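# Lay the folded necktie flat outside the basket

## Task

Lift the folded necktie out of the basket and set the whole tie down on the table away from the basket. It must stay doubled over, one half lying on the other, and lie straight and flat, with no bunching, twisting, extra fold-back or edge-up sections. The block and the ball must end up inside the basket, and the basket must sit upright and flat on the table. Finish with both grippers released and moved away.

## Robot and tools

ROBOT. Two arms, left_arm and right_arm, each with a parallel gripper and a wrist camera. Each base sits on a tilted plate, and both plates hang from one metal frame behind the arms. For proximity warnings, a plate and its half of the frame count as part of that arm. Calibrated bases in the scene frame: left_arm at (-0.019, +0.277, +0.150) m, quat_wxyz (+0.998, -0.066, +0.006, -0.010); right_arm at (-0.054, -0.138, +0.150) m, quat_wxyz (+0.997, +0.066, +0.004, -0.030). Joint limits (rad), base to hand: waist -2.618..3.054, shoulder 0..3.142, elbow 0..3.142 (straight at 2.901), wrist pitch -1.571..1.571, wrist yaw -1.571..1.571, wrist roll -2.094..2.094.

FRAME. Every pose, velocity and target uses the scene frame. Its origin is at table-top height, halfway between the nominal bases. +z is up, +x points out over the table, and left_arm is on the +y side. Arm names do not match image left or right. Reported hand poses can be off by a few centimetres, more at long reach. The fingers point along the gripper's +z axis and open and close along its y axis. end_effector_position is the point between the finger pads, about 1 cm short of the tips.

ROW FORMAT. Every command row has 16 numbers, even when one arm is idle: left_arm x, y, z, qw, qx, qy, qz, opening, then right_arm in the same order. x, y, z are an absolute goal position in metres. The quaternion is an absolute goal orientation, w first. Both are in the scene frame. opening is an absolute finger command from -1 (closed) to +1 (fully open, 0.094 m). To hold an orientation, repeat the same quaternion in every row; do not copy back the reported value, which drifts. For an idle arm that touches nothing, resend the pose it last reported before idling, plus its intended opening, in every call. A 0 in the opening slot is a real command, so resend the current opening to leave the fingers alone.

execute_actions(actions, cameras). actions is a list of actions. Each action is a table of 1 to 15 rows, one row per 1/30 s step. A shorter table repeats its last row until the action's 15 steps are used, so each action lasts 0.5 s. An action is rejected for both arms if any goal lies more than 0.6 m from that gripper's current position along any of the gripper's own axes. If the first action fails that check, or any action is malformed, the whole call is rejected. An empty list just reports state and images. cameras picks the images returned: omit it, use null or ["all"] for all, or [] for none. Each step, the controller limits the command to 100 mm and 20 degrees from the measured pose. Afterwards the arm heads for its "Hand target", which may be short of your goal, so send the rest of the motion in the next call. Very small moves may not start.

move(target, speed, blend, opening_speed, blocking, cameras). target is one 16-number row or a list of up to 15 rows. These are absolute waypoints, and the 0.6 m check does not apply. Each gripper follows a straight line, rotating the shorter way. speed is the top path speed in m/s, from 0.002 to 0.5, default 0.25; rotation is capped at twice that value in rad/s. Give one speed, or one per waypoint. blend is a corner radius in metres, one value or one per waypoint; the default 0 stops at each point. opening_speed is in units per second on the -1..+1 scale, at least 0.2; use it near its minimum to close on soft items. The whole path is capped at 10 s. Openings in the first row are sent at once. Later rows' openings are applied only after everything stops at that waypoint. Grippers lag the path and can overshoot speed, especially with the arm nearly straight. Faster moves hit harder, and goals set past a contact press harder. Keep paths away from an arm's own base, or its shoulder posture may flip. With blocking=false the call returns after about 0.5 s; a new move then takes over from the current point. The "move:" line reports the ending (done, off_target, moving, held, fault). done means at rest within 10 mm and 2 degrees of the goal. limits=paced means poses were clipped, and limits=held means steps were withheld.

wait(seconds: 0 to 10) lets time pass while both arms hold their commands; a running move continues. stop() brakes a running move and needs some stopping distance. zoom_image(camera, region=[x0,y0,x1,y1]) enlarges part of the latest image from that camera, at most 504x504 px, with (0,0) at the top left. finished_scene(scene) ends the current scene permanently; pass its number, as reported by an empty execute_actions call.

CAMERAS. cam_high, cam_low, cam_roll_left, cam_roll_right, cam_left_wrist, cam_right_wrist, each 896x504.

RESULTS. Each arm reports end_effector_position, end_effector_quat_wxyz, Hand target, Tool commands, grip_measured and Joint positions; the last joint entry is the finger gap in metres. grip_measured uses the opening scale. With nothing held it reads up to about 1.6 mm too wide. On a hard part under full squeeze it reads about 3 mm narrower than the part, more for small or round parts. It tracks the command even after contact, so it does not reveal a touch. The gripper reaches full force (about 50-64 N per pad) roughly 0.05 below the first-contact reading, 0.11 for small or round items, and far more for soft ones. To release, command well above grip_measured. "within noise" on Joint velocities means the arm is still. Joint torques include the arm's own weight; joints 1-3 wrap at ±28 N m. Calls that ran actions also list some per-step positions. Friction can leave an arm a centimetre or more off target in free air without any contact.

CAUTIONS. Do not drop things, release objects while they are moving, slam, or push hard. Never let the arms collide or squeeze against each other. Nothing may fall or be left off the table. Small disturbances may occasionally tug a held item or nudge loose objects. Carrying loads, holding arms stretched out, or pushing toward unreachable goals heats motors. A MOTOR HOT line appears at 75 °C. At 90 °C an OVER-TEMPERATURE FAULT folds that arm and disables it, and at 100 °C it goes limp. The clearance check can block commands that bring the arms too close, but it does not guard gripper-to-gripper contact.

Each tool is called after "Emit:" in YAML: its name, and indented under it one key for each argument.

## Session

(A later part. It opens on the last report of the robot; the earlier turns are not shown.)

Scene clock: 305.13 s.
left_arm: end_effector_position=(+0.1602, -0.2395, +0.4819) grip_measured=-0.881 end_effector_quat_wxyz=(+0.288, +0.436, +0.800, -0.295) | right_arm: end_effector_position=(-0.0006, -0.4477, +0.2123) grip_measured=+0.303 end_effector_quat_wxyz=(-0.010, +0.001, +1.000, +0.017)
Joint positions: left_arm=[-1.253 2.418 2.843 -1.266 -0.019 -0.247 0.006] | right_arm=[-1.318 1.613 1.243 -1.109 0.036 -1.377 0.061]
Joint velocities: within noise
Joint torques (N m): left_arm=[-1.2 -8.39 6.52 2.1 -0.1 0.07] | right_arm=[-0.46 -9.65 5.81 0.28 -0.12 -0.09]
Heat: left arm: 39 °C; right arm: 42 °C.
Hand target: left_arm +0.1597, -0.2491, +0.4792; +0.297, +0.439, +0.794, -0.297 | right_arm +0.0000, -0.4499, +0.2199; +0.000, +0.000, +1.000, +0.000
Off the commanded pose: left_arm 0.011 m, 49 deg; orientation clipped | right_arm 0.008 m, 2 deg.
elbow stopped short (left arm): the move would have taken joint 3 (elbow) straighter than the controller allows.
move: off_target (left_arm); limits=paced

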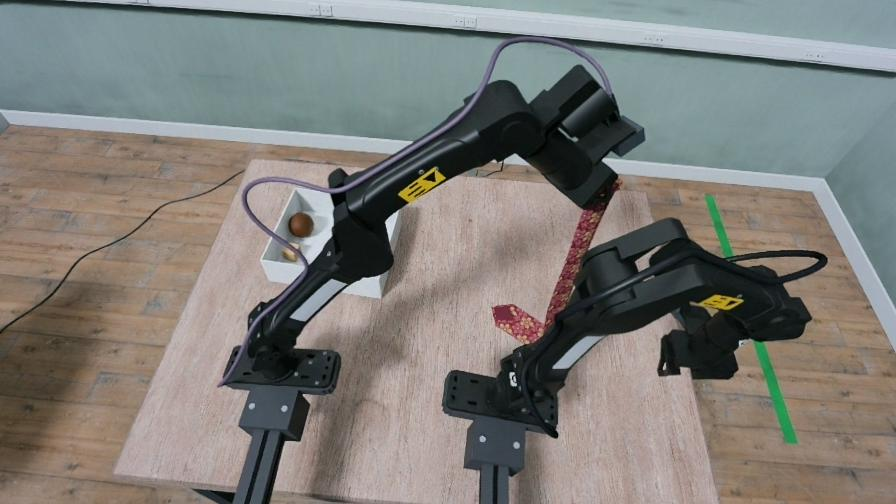

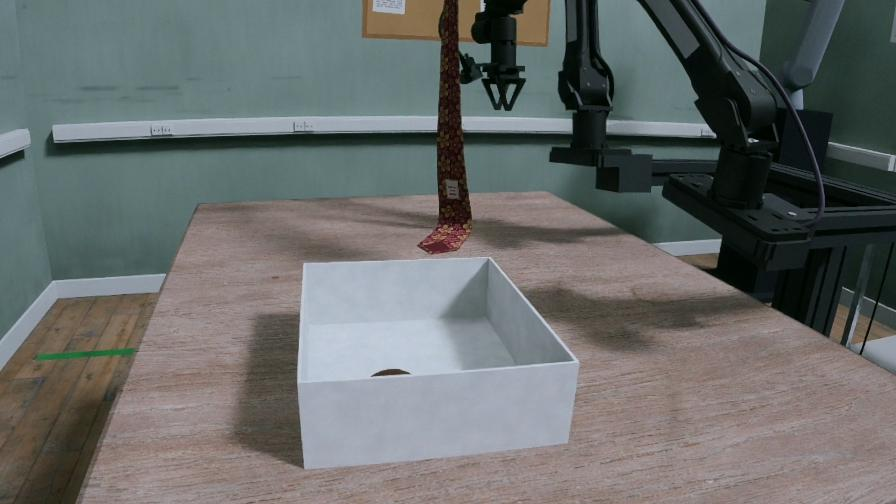

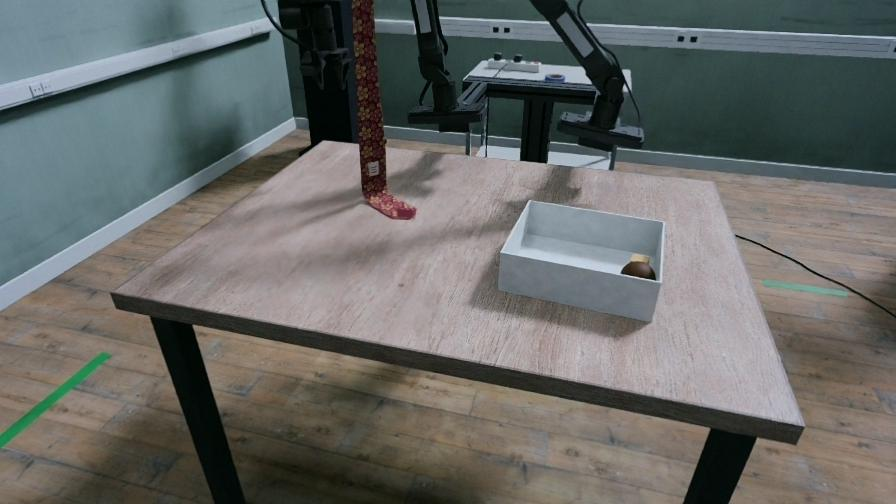

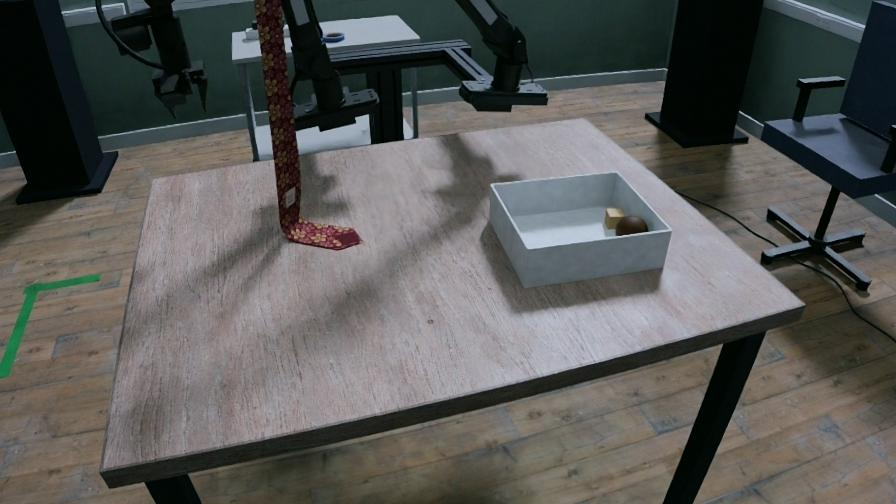

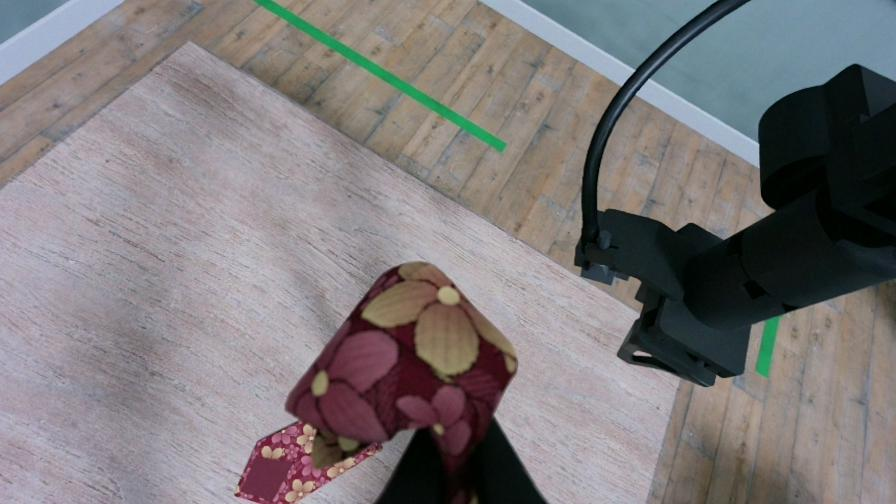

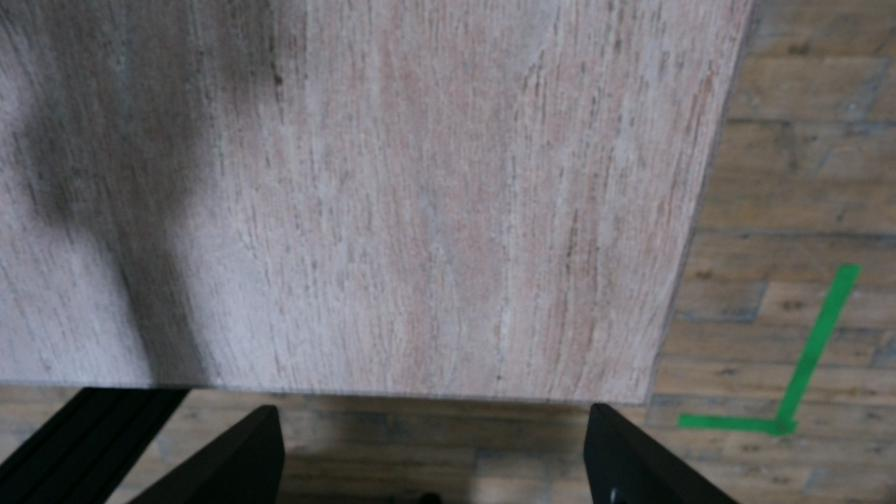

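Emit:
move:
  target:
    - [0.19,-0.10,0.58,0,0.0,1,0,-1,0.0,-0.45,0.22,0,0,1,0,0.3]
    - [0.19,0.03,0.65,0,-0.25,0.968,0,-1,0.0,-0.45,0.22,0,0,1,0,0.3]
    - [0.19,0.15,0.70,0,-0.38,0.925,0,-1,0.0,-0.45,0.22,0,0,1,0,0.3]
  speed: 0.12
  blend: 0.03

Scene clock: 374.23 s.
left_arm: end_effector_position=(+0.1916, +0.1480, +0.6988) grip_measured=-0.881 end_effector_quat_wxyz=(+0.248, -0.311, +0.755, -0.522) | right_arm: end_effector_position=(-0.0005, -0.4478, +0.2123) grip_measured=+0.303 end_effector_quat_wxyz=(-0.010, +0.001, +1.000, +0.017)
Joint positions: left_arm=[-0.875 1.539 2.683 -1.566 -0.184 -1.484 0.006] | right_arm=[-1.318 1.613 1.243 -1.109 0.036 -1.377 0.061]
Joint velocities: within noise
Joint torques (N m): left_arm=[-0.83 -0.88 1.91 2.12 -0.1 0] | right_arm=[-0.49 -9.65 5.81 0.28 -0.12 -0.11]
Heat: left arm: 47 °C; right arm: 44 °C.
Hand target: left_arm +0.1901, +0.1499, +0.6993; +0.251, -0.310, +0.754, -0.522 | right_arm +0.0000, -0.4500, +0.2199; +0.000, +0.000, +1.000, +0.000
Off the commanded pose: left_arm 0.003 m, 71 deg; orientation clipped | right_arm 0.008 m, 2 deg.
elbow stopped short (left arm): the move would have taken joint 3 (elbow) straighter than the controller allows.
joint sent to its limit (left arm) — joint 4 (wrist pitch), lower limit. The joint targets are off in orientation, not in position.
move: off_target (left_arm); limits=paced

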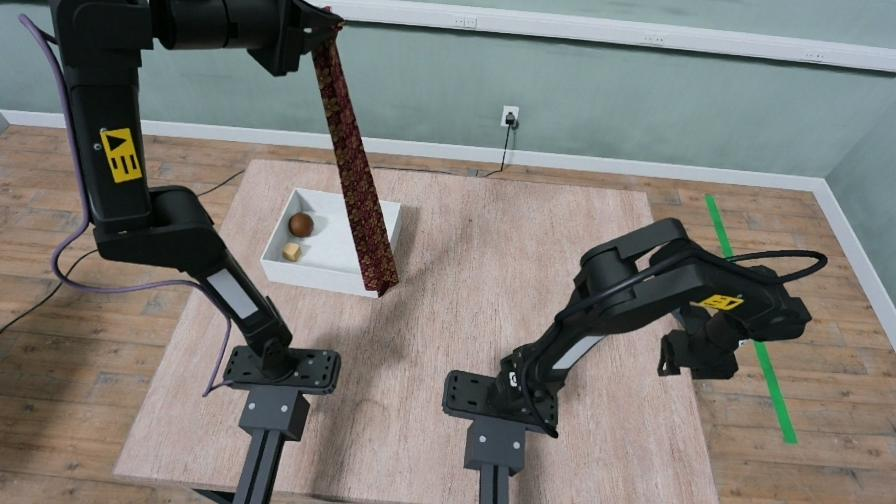

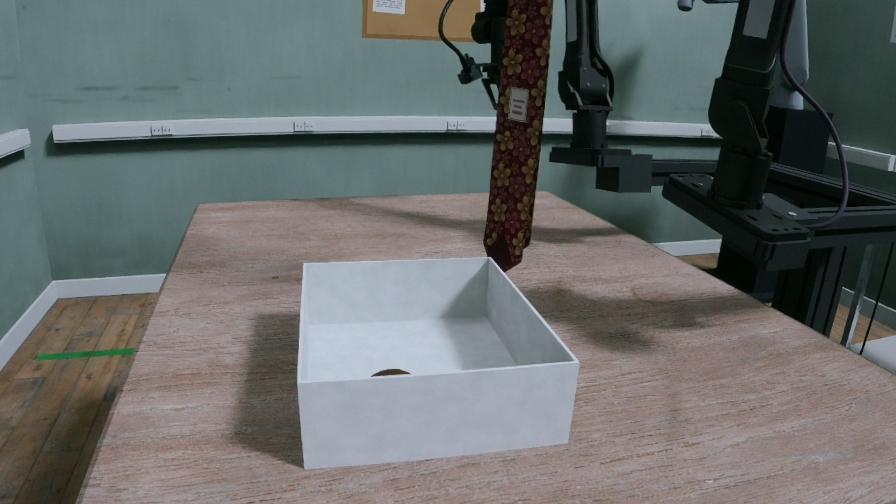

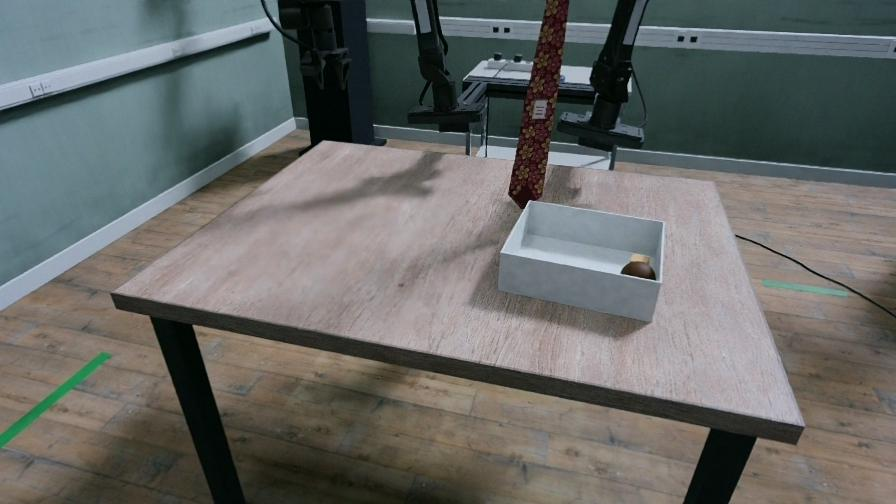

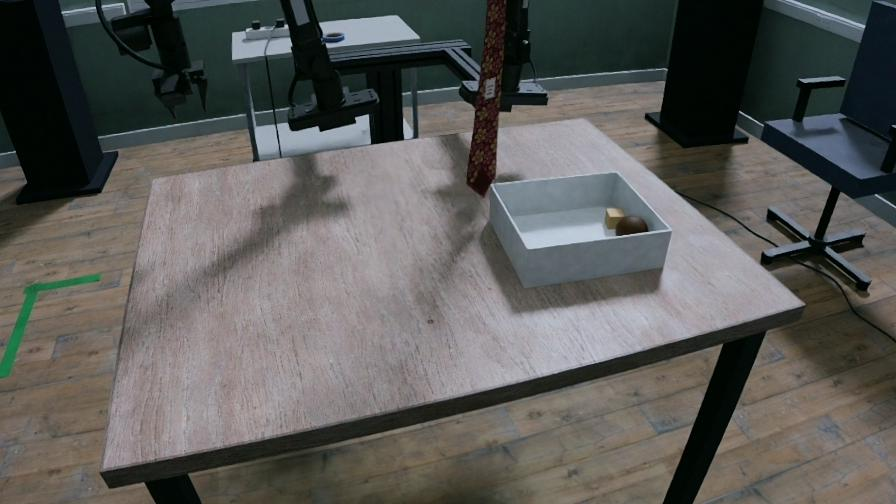

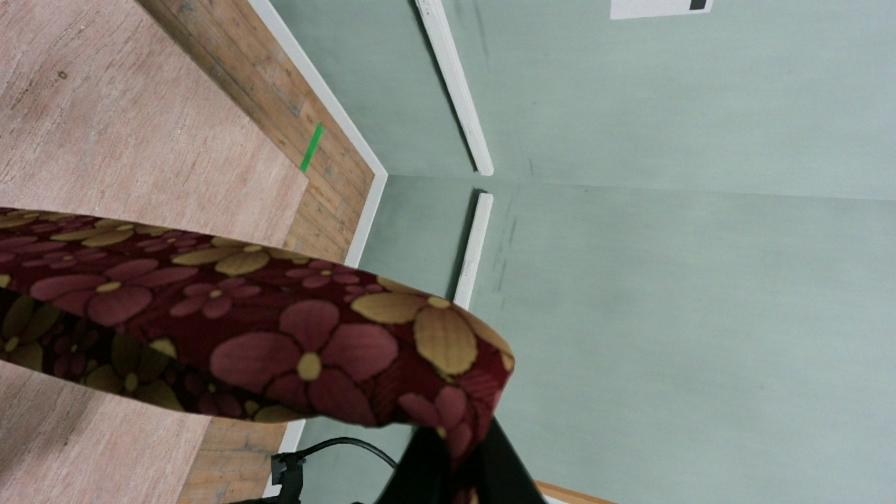

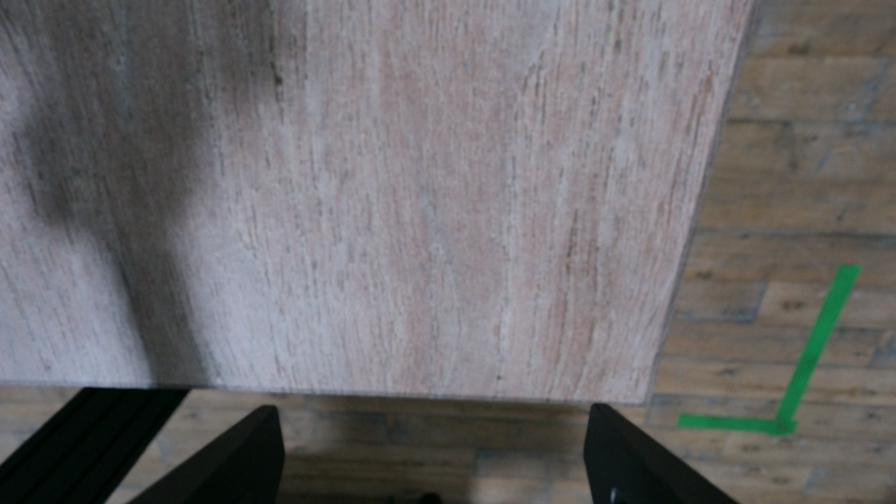

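Emit:
move:
  target:
    - [0.18,0.24,0.70,0,-0.38,0.925,0,-1,0.0,-0.45,0.22,0,0,1,0,0.3]
    - [0.165,0.33,0.69,0,-0.38,0.925,0,-1,0.0,-0.45,0.22,0,0,1,0,0.3]
  speed: 0.1
  blend: 0.03

Scene clock: 391.40 s.
left_arm: end_effector_position=(+0.1680, +0.3304, +0.6904) grip_measured=-0.881 end_effector_quat_wxyz=(+0.504, -0.331, +0.731, -0.318) | right_arm: end_effector_position=(-0.0005, -0.4478, +0.2123) grip_measured=+0.303 end_effector_quat_wxyz=(-0.010, +0.001, +1.000, +0.017)
Joint positions: left_arm=[-0.169 1.212 2.483 -1.568 -0.088 -0.877 0.006] | right_arm=[-1.318 1.613 1.243 -1.109 0.036 -1.377 0.061]
Joint velocities: within noise
Joint torques (N m): left_arm=[0.51 0.68 0.85 2.13 0.18 0.13] | right_arm=[-0.39 -9.66 5.78 0.28 -0.11 -0.1]
Heat: left arm: 40 °C; right arm: 44 °C.
Hand target: left_arm +0.1652, +0.3300, +0.6894; +0.504, -0.326, +0.734, -0.317 | right_arm +0.0000, -0.4500, +0.2199; +0.000, +0.000, +1.000, +0.000
Off the commanded pose: left_arm 0.003 m, 73 deg; orientation clipped | right_arm 0.008 m, 2 deg.
joint sent to its limit (left arm) — joint 4 (wrist pitch), lower limit. The joint targets are off in orientation, not in position.
move: off_target (left_arm); limits=paced

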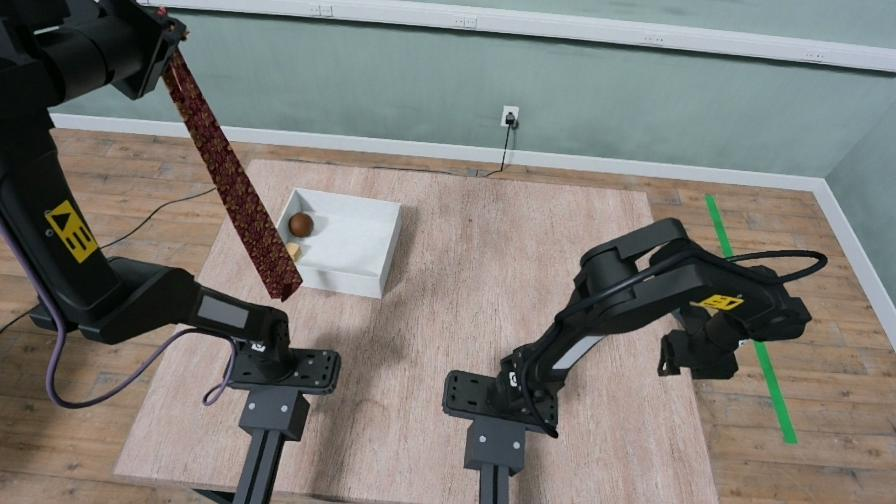

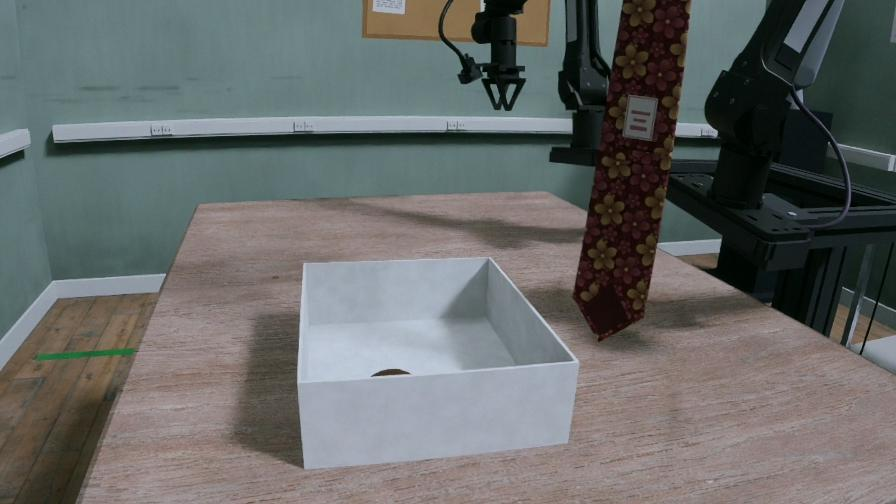

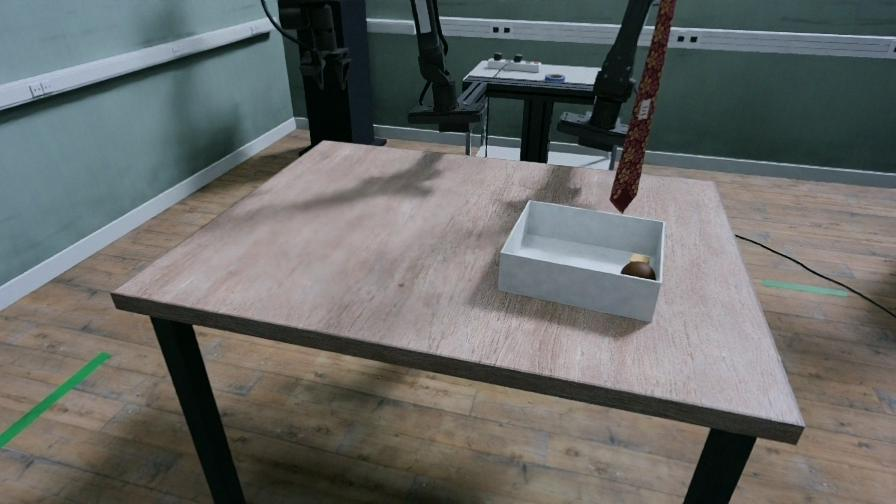

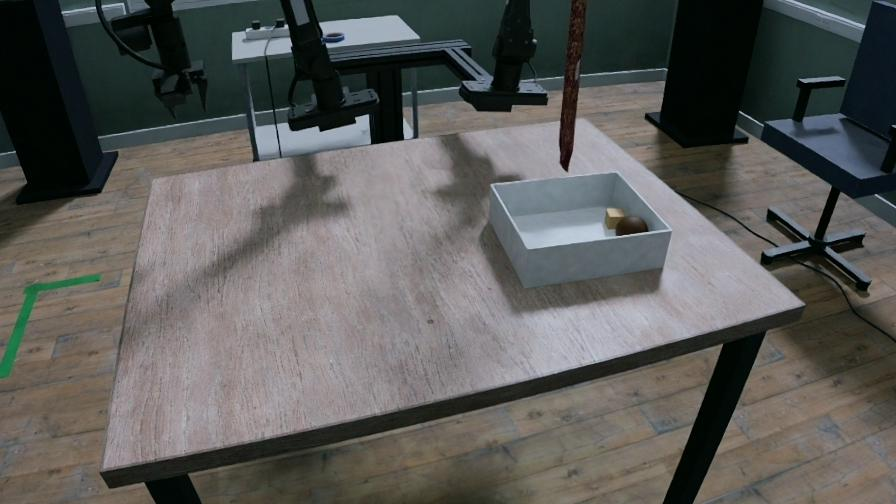

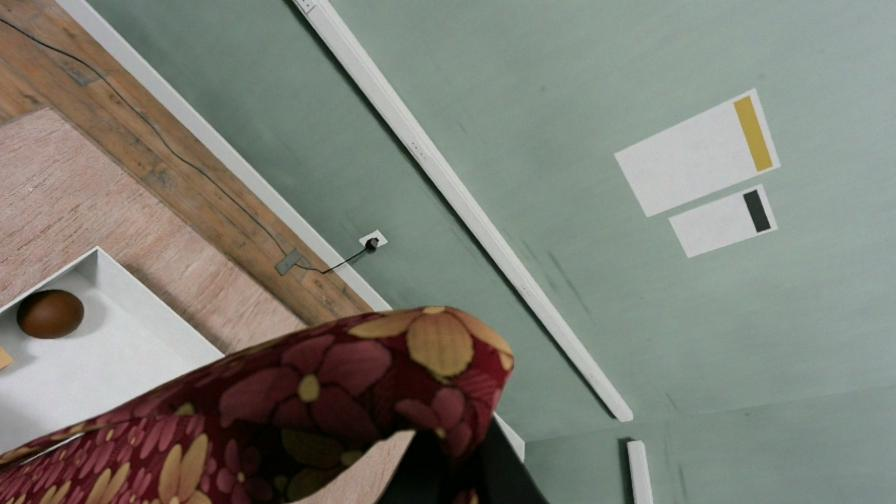

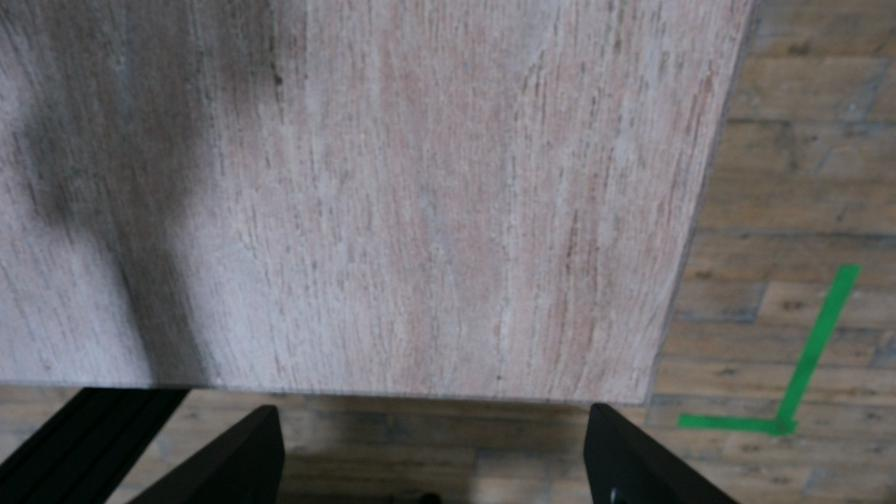

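Emit:
move:
  target:
    - [0.168,0.30,0.645,0,-0.375,0.927,0,-1,0.0,-0.45,0.22,0,0,1,0,0.3]
    - [0.168,0.18,0.63,0,-0.375,0.927,0,-1,0.0,-0.45,0.22,0,0,1,0,0.3]
    - [0.168,0.05,0.585,0,-0.375,0.927,0,-1,0.0,-0.45,0.22,0,0,1,0,0.3]
  speed: 0.12
  blend: 0.03
  cameras: ["cam_high","cam_low","cam_roll_left","cam_roll_right"]

Scene clock: 426.87 s.
left_arm: end_effector_position=(+0.1669, +0.0484, +0.5780) grip_measured=-0.881 end_effector_quat_wxyz=(+0.095, -0.333, +0.858, -0.381) | right_arm: end_effector_position=(-0.0005, -0.4478, +0.2123) grip_measured=+0.303 end_effector_quat_wxyz=(-0.010, +0.001, +1.000, +0.017)
Joint positions: left_arm=[-1.063 1.592 2.288 -1.568 -0.145 -1.735 0.006] | right_arm=[-1.318 1.613 1.243 -1.109 0.036 -1.377 0.061]
Joint velocities: within noise
Joint torques (N m): left_arm=[-0.18 -2.92 5.24 1.75 -0.01 -0.07] | right_arm=[-0.54 -9.59 5.82 0.28 -0.13 -0.11]
Heat: left arm: 40 °C; right arm: 45 °C.
Hand target: left_arm +0.1680, +0.0500, +0.5843; +0.095, -0.335, +0.853, -0.390 | right_arm +0.0000, -0.4500, +0.2199; +0.000, +0.000, +1.000, +0.000
Off the commanded pose: left_arm 0.007 m, 46 deg; orientation clipped | right_arm 0.008 m, 2 deg.
joint sent to its limit (left arm) — joint 4 (wrist pitch), lower limit. The joint targets are off in orientation, not in position.
move: off_target (left_arm); limits=paced
Images, in order (width x height): cam_high 896x504, cam_low 896x504, cam_roll_left 896x504, cam_roll_right 896x504.

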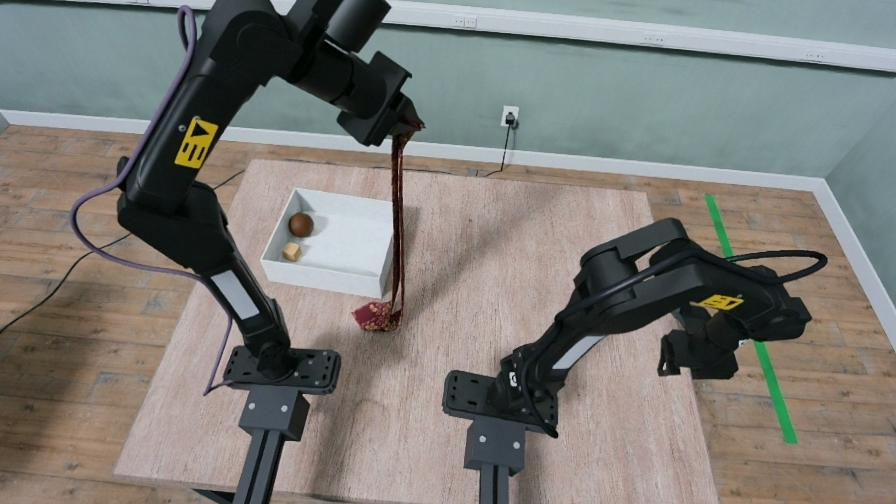

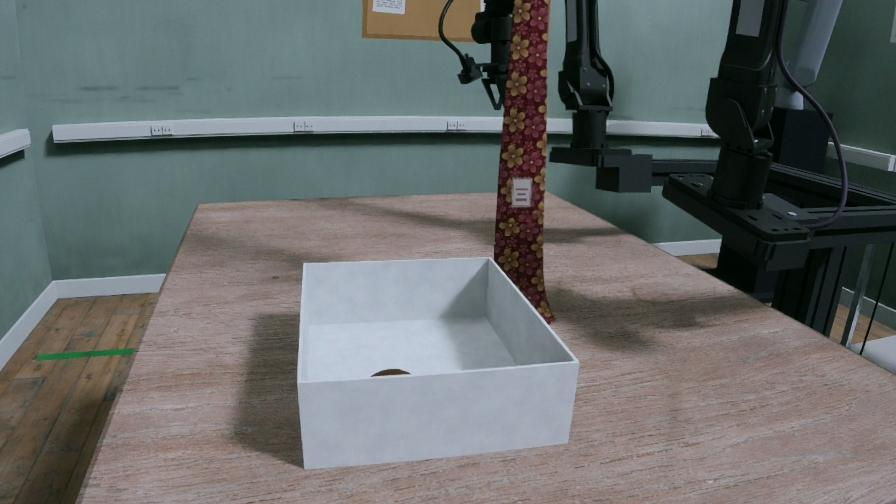

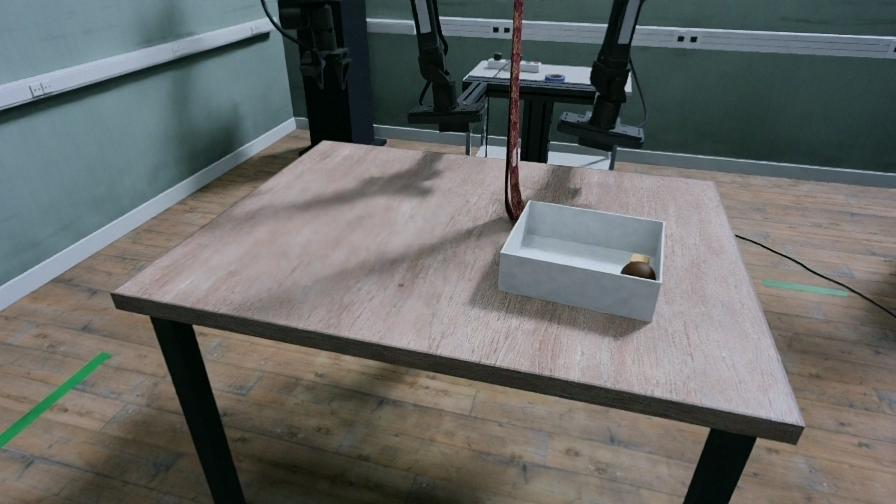

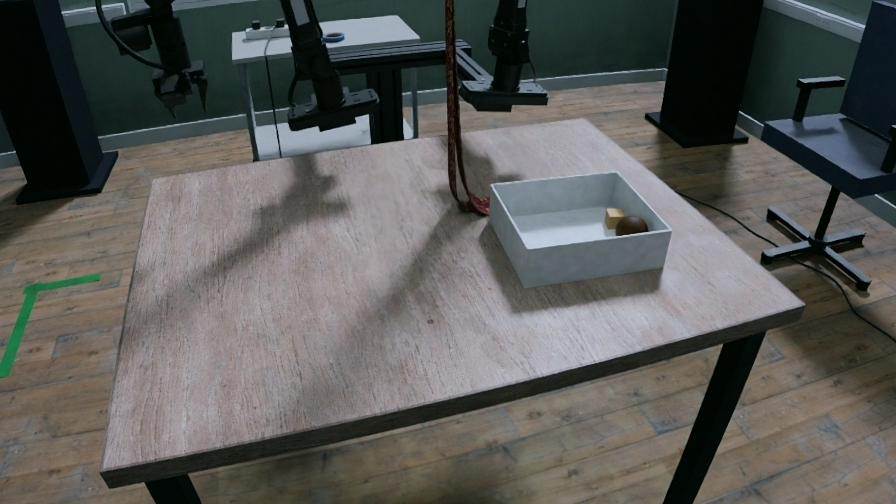

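Emit:
move:
  target:
    - [0.168,0.0,0.52,0,-0.375,0.927,0,-1,0.0,-0.45,0.22,0,0,1,0,0.3]
    - [0.168,-0.08,0.45,0,-0.375,0.927,0,-1,0.0,-0.45,0.22,0,0,1,0,0.3]
    - [0.165,-0.15,0.37,0,-0.375,0.927,0,-1,0.0,-0.45,0.22,0,0,1,0,0.3]
    - [0.16,-0.22,0.26,0,-0.375,0.927,0,-1,0.0,-0.45,0.22,0,0,1,0,0.3]
  speed: 0.12
  blend: 0.03
  cameras: ["cam_high","cam_low","cam_roll_left","cam_left_wrist"]

Scene clock: 455.67 s.
left_arm: end_effector_position=(+0.1625, -0.2127, +0.2658) grip_measured=-0.881 end_effector_quat_wxyz=(-0.004, -0.373, +0.920, -0.117) | right_arm: end_effector_position=(-0.0005, -0.4478, +0.2123) grip_measured=+0.303 end_effector_quat_wxyz=(-0.010, +0.001, +1.000, +0.017)
Joint positions: left_arm=[-1.227 2.753 2.839 -1.541 -0.061 -2.009 0.006] | right_arm=[-1.318 1.613 1.243 -1.109 0.036 -1.377 0.061]
Joint velocities: within noise
Joint torques (N m): left_arm=[-1.26 -10.43 7.02 0.8 0.02 -0.07] | right_arm=[-0.44 -9.59 5.76 0.28 -0.13 -0.11]
Heat: left arm: 39 °C; right arm: 45 °C.
Hand target: left_arm +0.1598, -0.2191, +0.2598; -0.006, -0.372, +0.920, -0.121 | right_arm +0.0000, -0.4500, +0.2199; +0.000, +0.000, +1.000, +0.000
Off the commanded pose: left_arm 0.010 m, 13 deg | right_arm 0.008 m, 2 deg.
elbow stopped short (left arm): the move would have taken joint 3 (elbow) straighter than the controller allows.
move: off_target (left_arm); limits=paced
Images, in order (width x height): cam_high 896x504, cam_low 896x504, cam_roll_left 896x504, cam_left_wrist 896x504.

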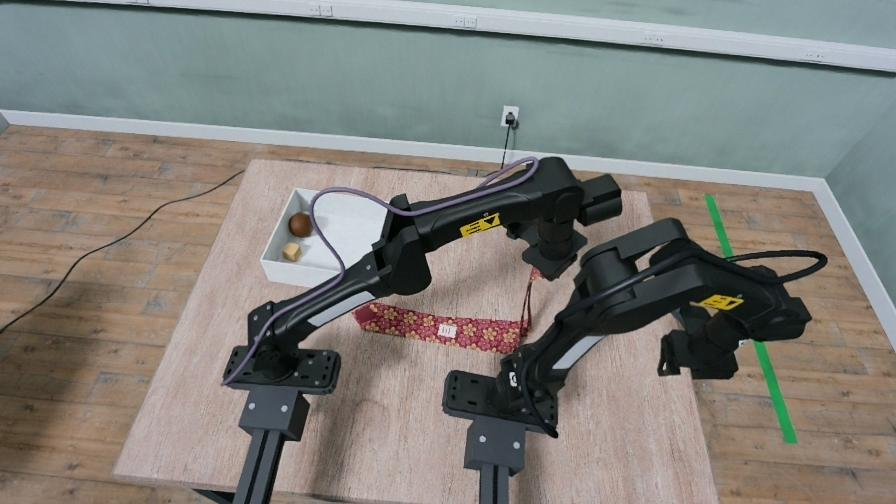

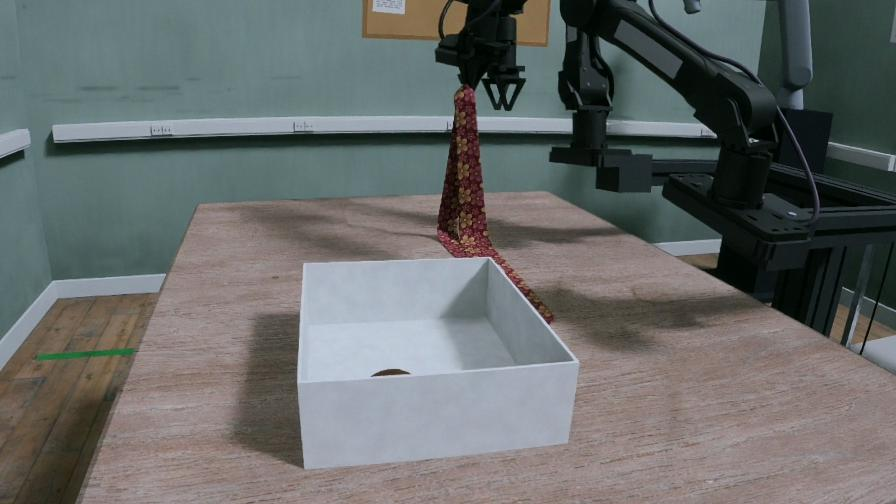

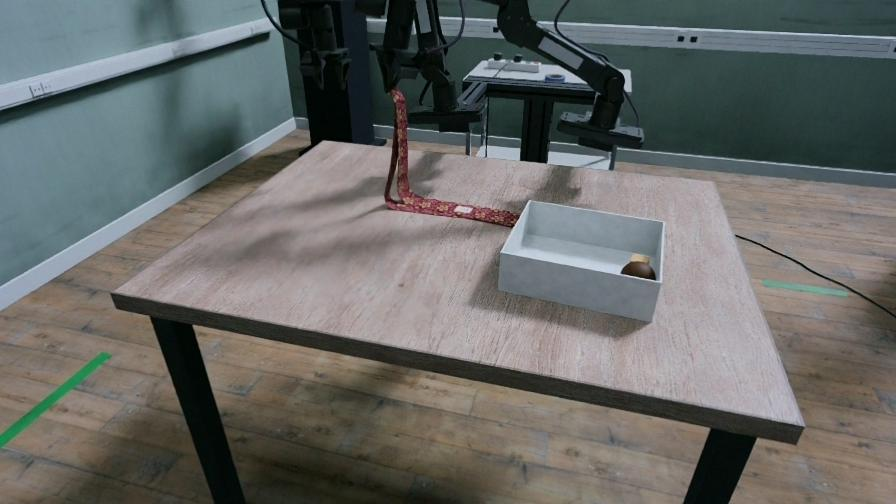

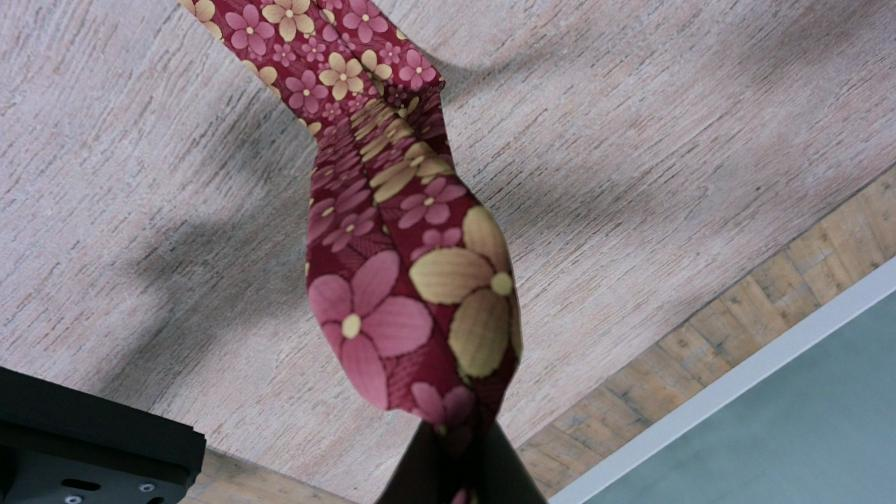

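Emit:
move:
  target:
    - [0.155,-0.275,0.16,0,-0.39,0.92,0,-1,0.0,-0.45,0.22,0,0,1,0,0.3]
  speed: 0.12
  cameras: ["cam_high","cam_roll_left","cam_left_wrist"]

Scene clock: 466.20 s.
left_arm: end_effector_position=(+0.1591, -0.2703, +0.1706) grip_measured=-0.882 end_effector_quat_wxyz=(-0.012, -0.387, +0.910, -0.147) | right_arm: end_effector_position=(-0.0005, -0.4478, +0.2123) grip_measured=+0.303 end_effector_quat_wxyz=(-0.010, +0.001, +1.000, +0.017)
Joint positions: left_arm=[-1.254 2.964 2.844 -1.276 -0.057 -2.067 0.006] | right_arm=[-1.318 1.613 1.243 -1.109 0.036 -1.377 0.061]
Joint velocities: within noise
Joint torques (N m): left_arm=[-1.32 -11.08 7.06 0.91 0.04 -0.07] | right_arm=[-0.53 -9.65 5.85 0.29 -0.11 -0.14]
Heat: left arm: 46 °C; right arm: 45 °C.
Hand target: left_arm +0.1546, -0.2739, +0.1599; -0.014, -0.386, +0.911, -0.145 | right_arm +0.0000, -0.4500, +0.2199; +0.000, +0.000, +1.000, +0.000
Off the commanded pose: left_arm 0.012 m, 17 deg | right_arm 0.008 m, 2 deg.
elbow stopped short (left arm): the move would have taken joint 3 (elbow) straighter than the controller allows.
move: off_target (left_arm)
Images, in order (width x height): cam_high 896x504, cam_roll_left 896x504, cam_left_wrist 896x504.

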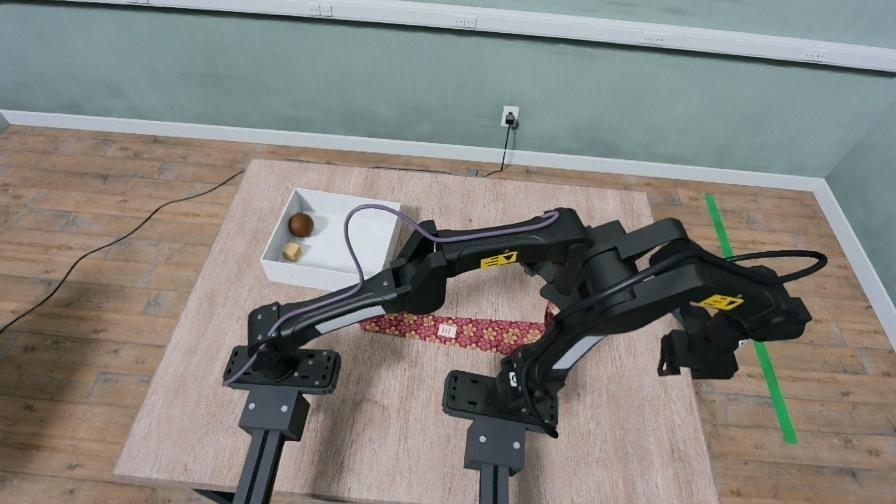

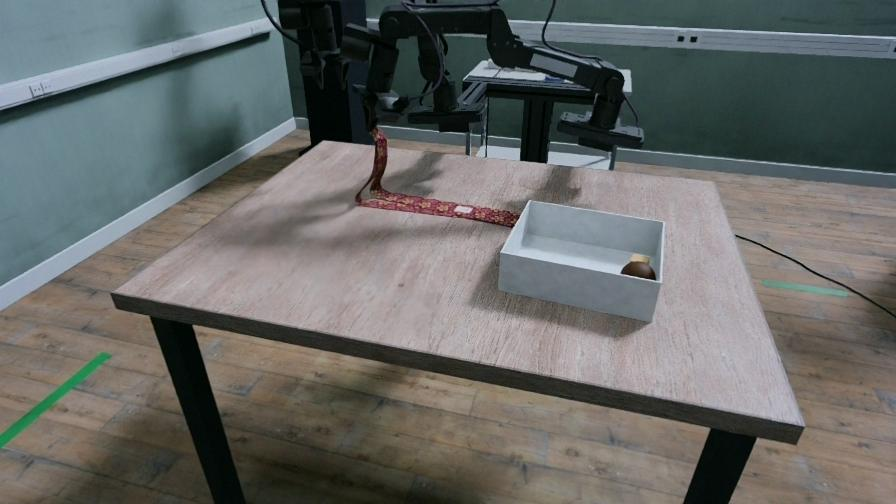

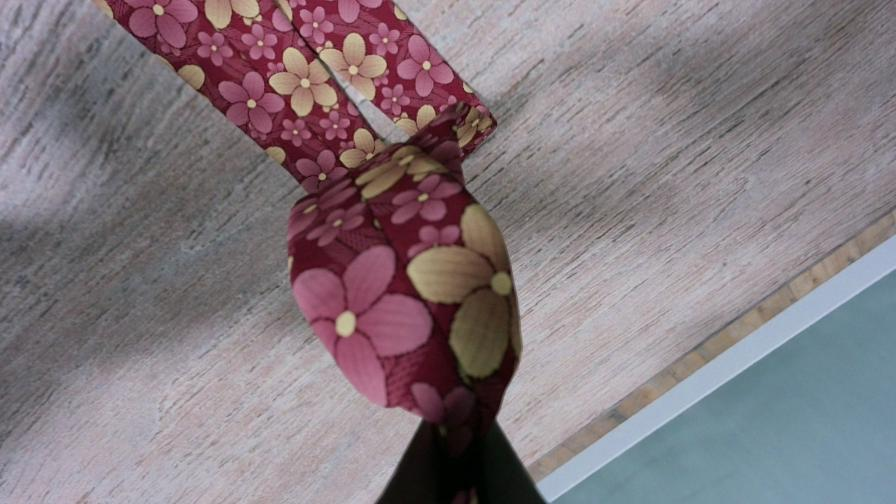

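Emit:
move:
  target:
    - [0.19,-0.25,0.07,0,-0.4,0.917,0,-1,0.0,-0.45,0.22,0,0,1,0,0.3]
    - [0.215,-0.235,-0.005,0,-0.42,0.907,0,-1,0.0,-0.45,0.22,0,0,1,0,0.3]
  speed: 0.1
  blend: 0.02
  cameras: ["cam_high","cam_roll_left","cam_left_wrist","cam_roll_right"]

Scene clock: 479.70 s.
left_arm: end_effector_position=(+0.2187, -0.2452, +0.0218) grip_measured=-0.882 end_effector_quat_wxyz=(-0.007, -0.421, +0.899, -0.119) | right_arm: end_effector_position=(-0.0005, -0.4478, +0.2123) grip_measured=+0.303 end_effector_quat_wxyz=(-0.010, +0.001, +1.000, +0.017)
Joint positions: left_arm=[-1.123 3.098 2.551 -0.899 -0.054 -2.008 0.006] | right_arm=[-1.318 1.613 1.243 -1.109 0.036 -1.377 0.061]
Joint velocities: within noise
Joint torques (N m): left_arm=[-0.76 -11.1 4.15 0.82 -0.07 0.09] | right_arm=[-0.47 -9.63 5.86 0.3 -0.11 -0.12]
Heat: left arm: 46 °C; right arm: 46 °C.
Hand target: left_arm +0.2143, -0.2331, -0.0036; -0.002, -0.419, +0.903, -0.096 | right_arm +0.0000, -0.4500, +0.2199; +0.000, +0.000, +1.000, +0.000
Off the commanded pose: left_arm 0.029 m, 14 deg | right_arm 0.008 m, 2 deg.
elbow stopped short (left arm): the move would have taken joint 3 (elbow) straighter than the controller allows.
joint sent to its limit (left arm) — joint 2 (shoulder), upper limit. The joint targets are off in orientation, not in position.
move: off_target (left_arm)
Images, in order (width x height): cam_high 896x504, cam_roll_left 896x504, cam_roll_right 896x504, cam_left_wrist 896x504.

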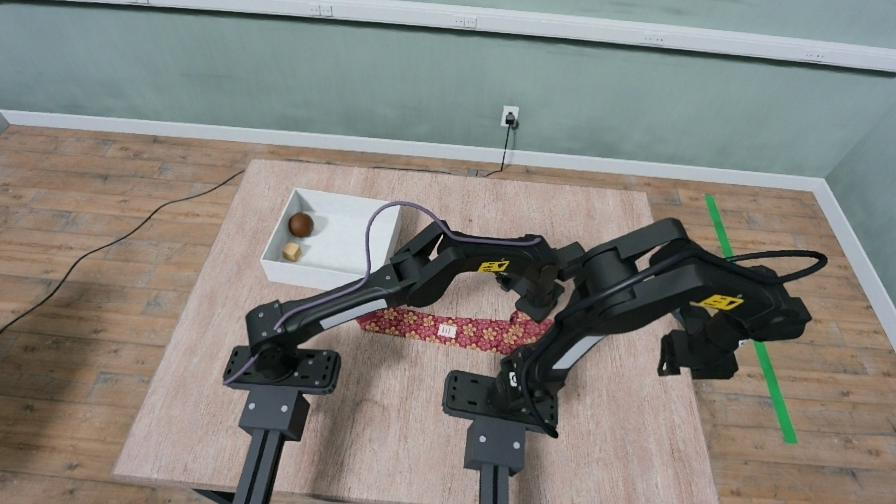

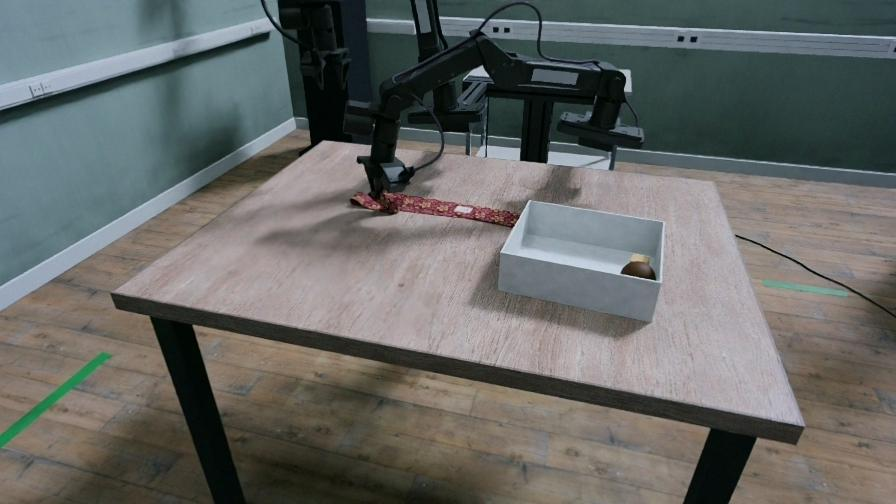

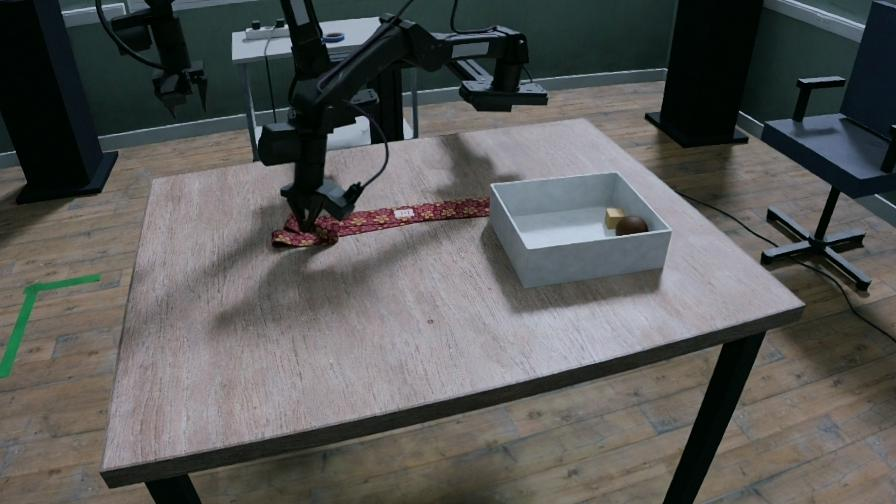

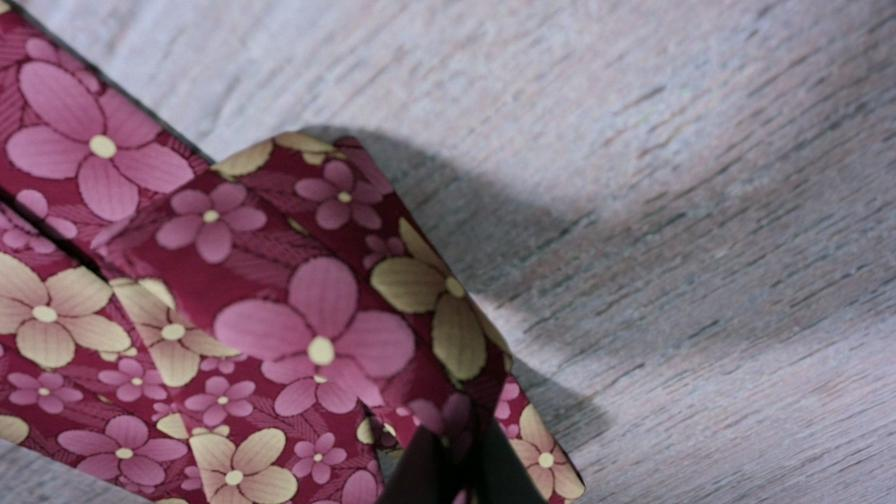

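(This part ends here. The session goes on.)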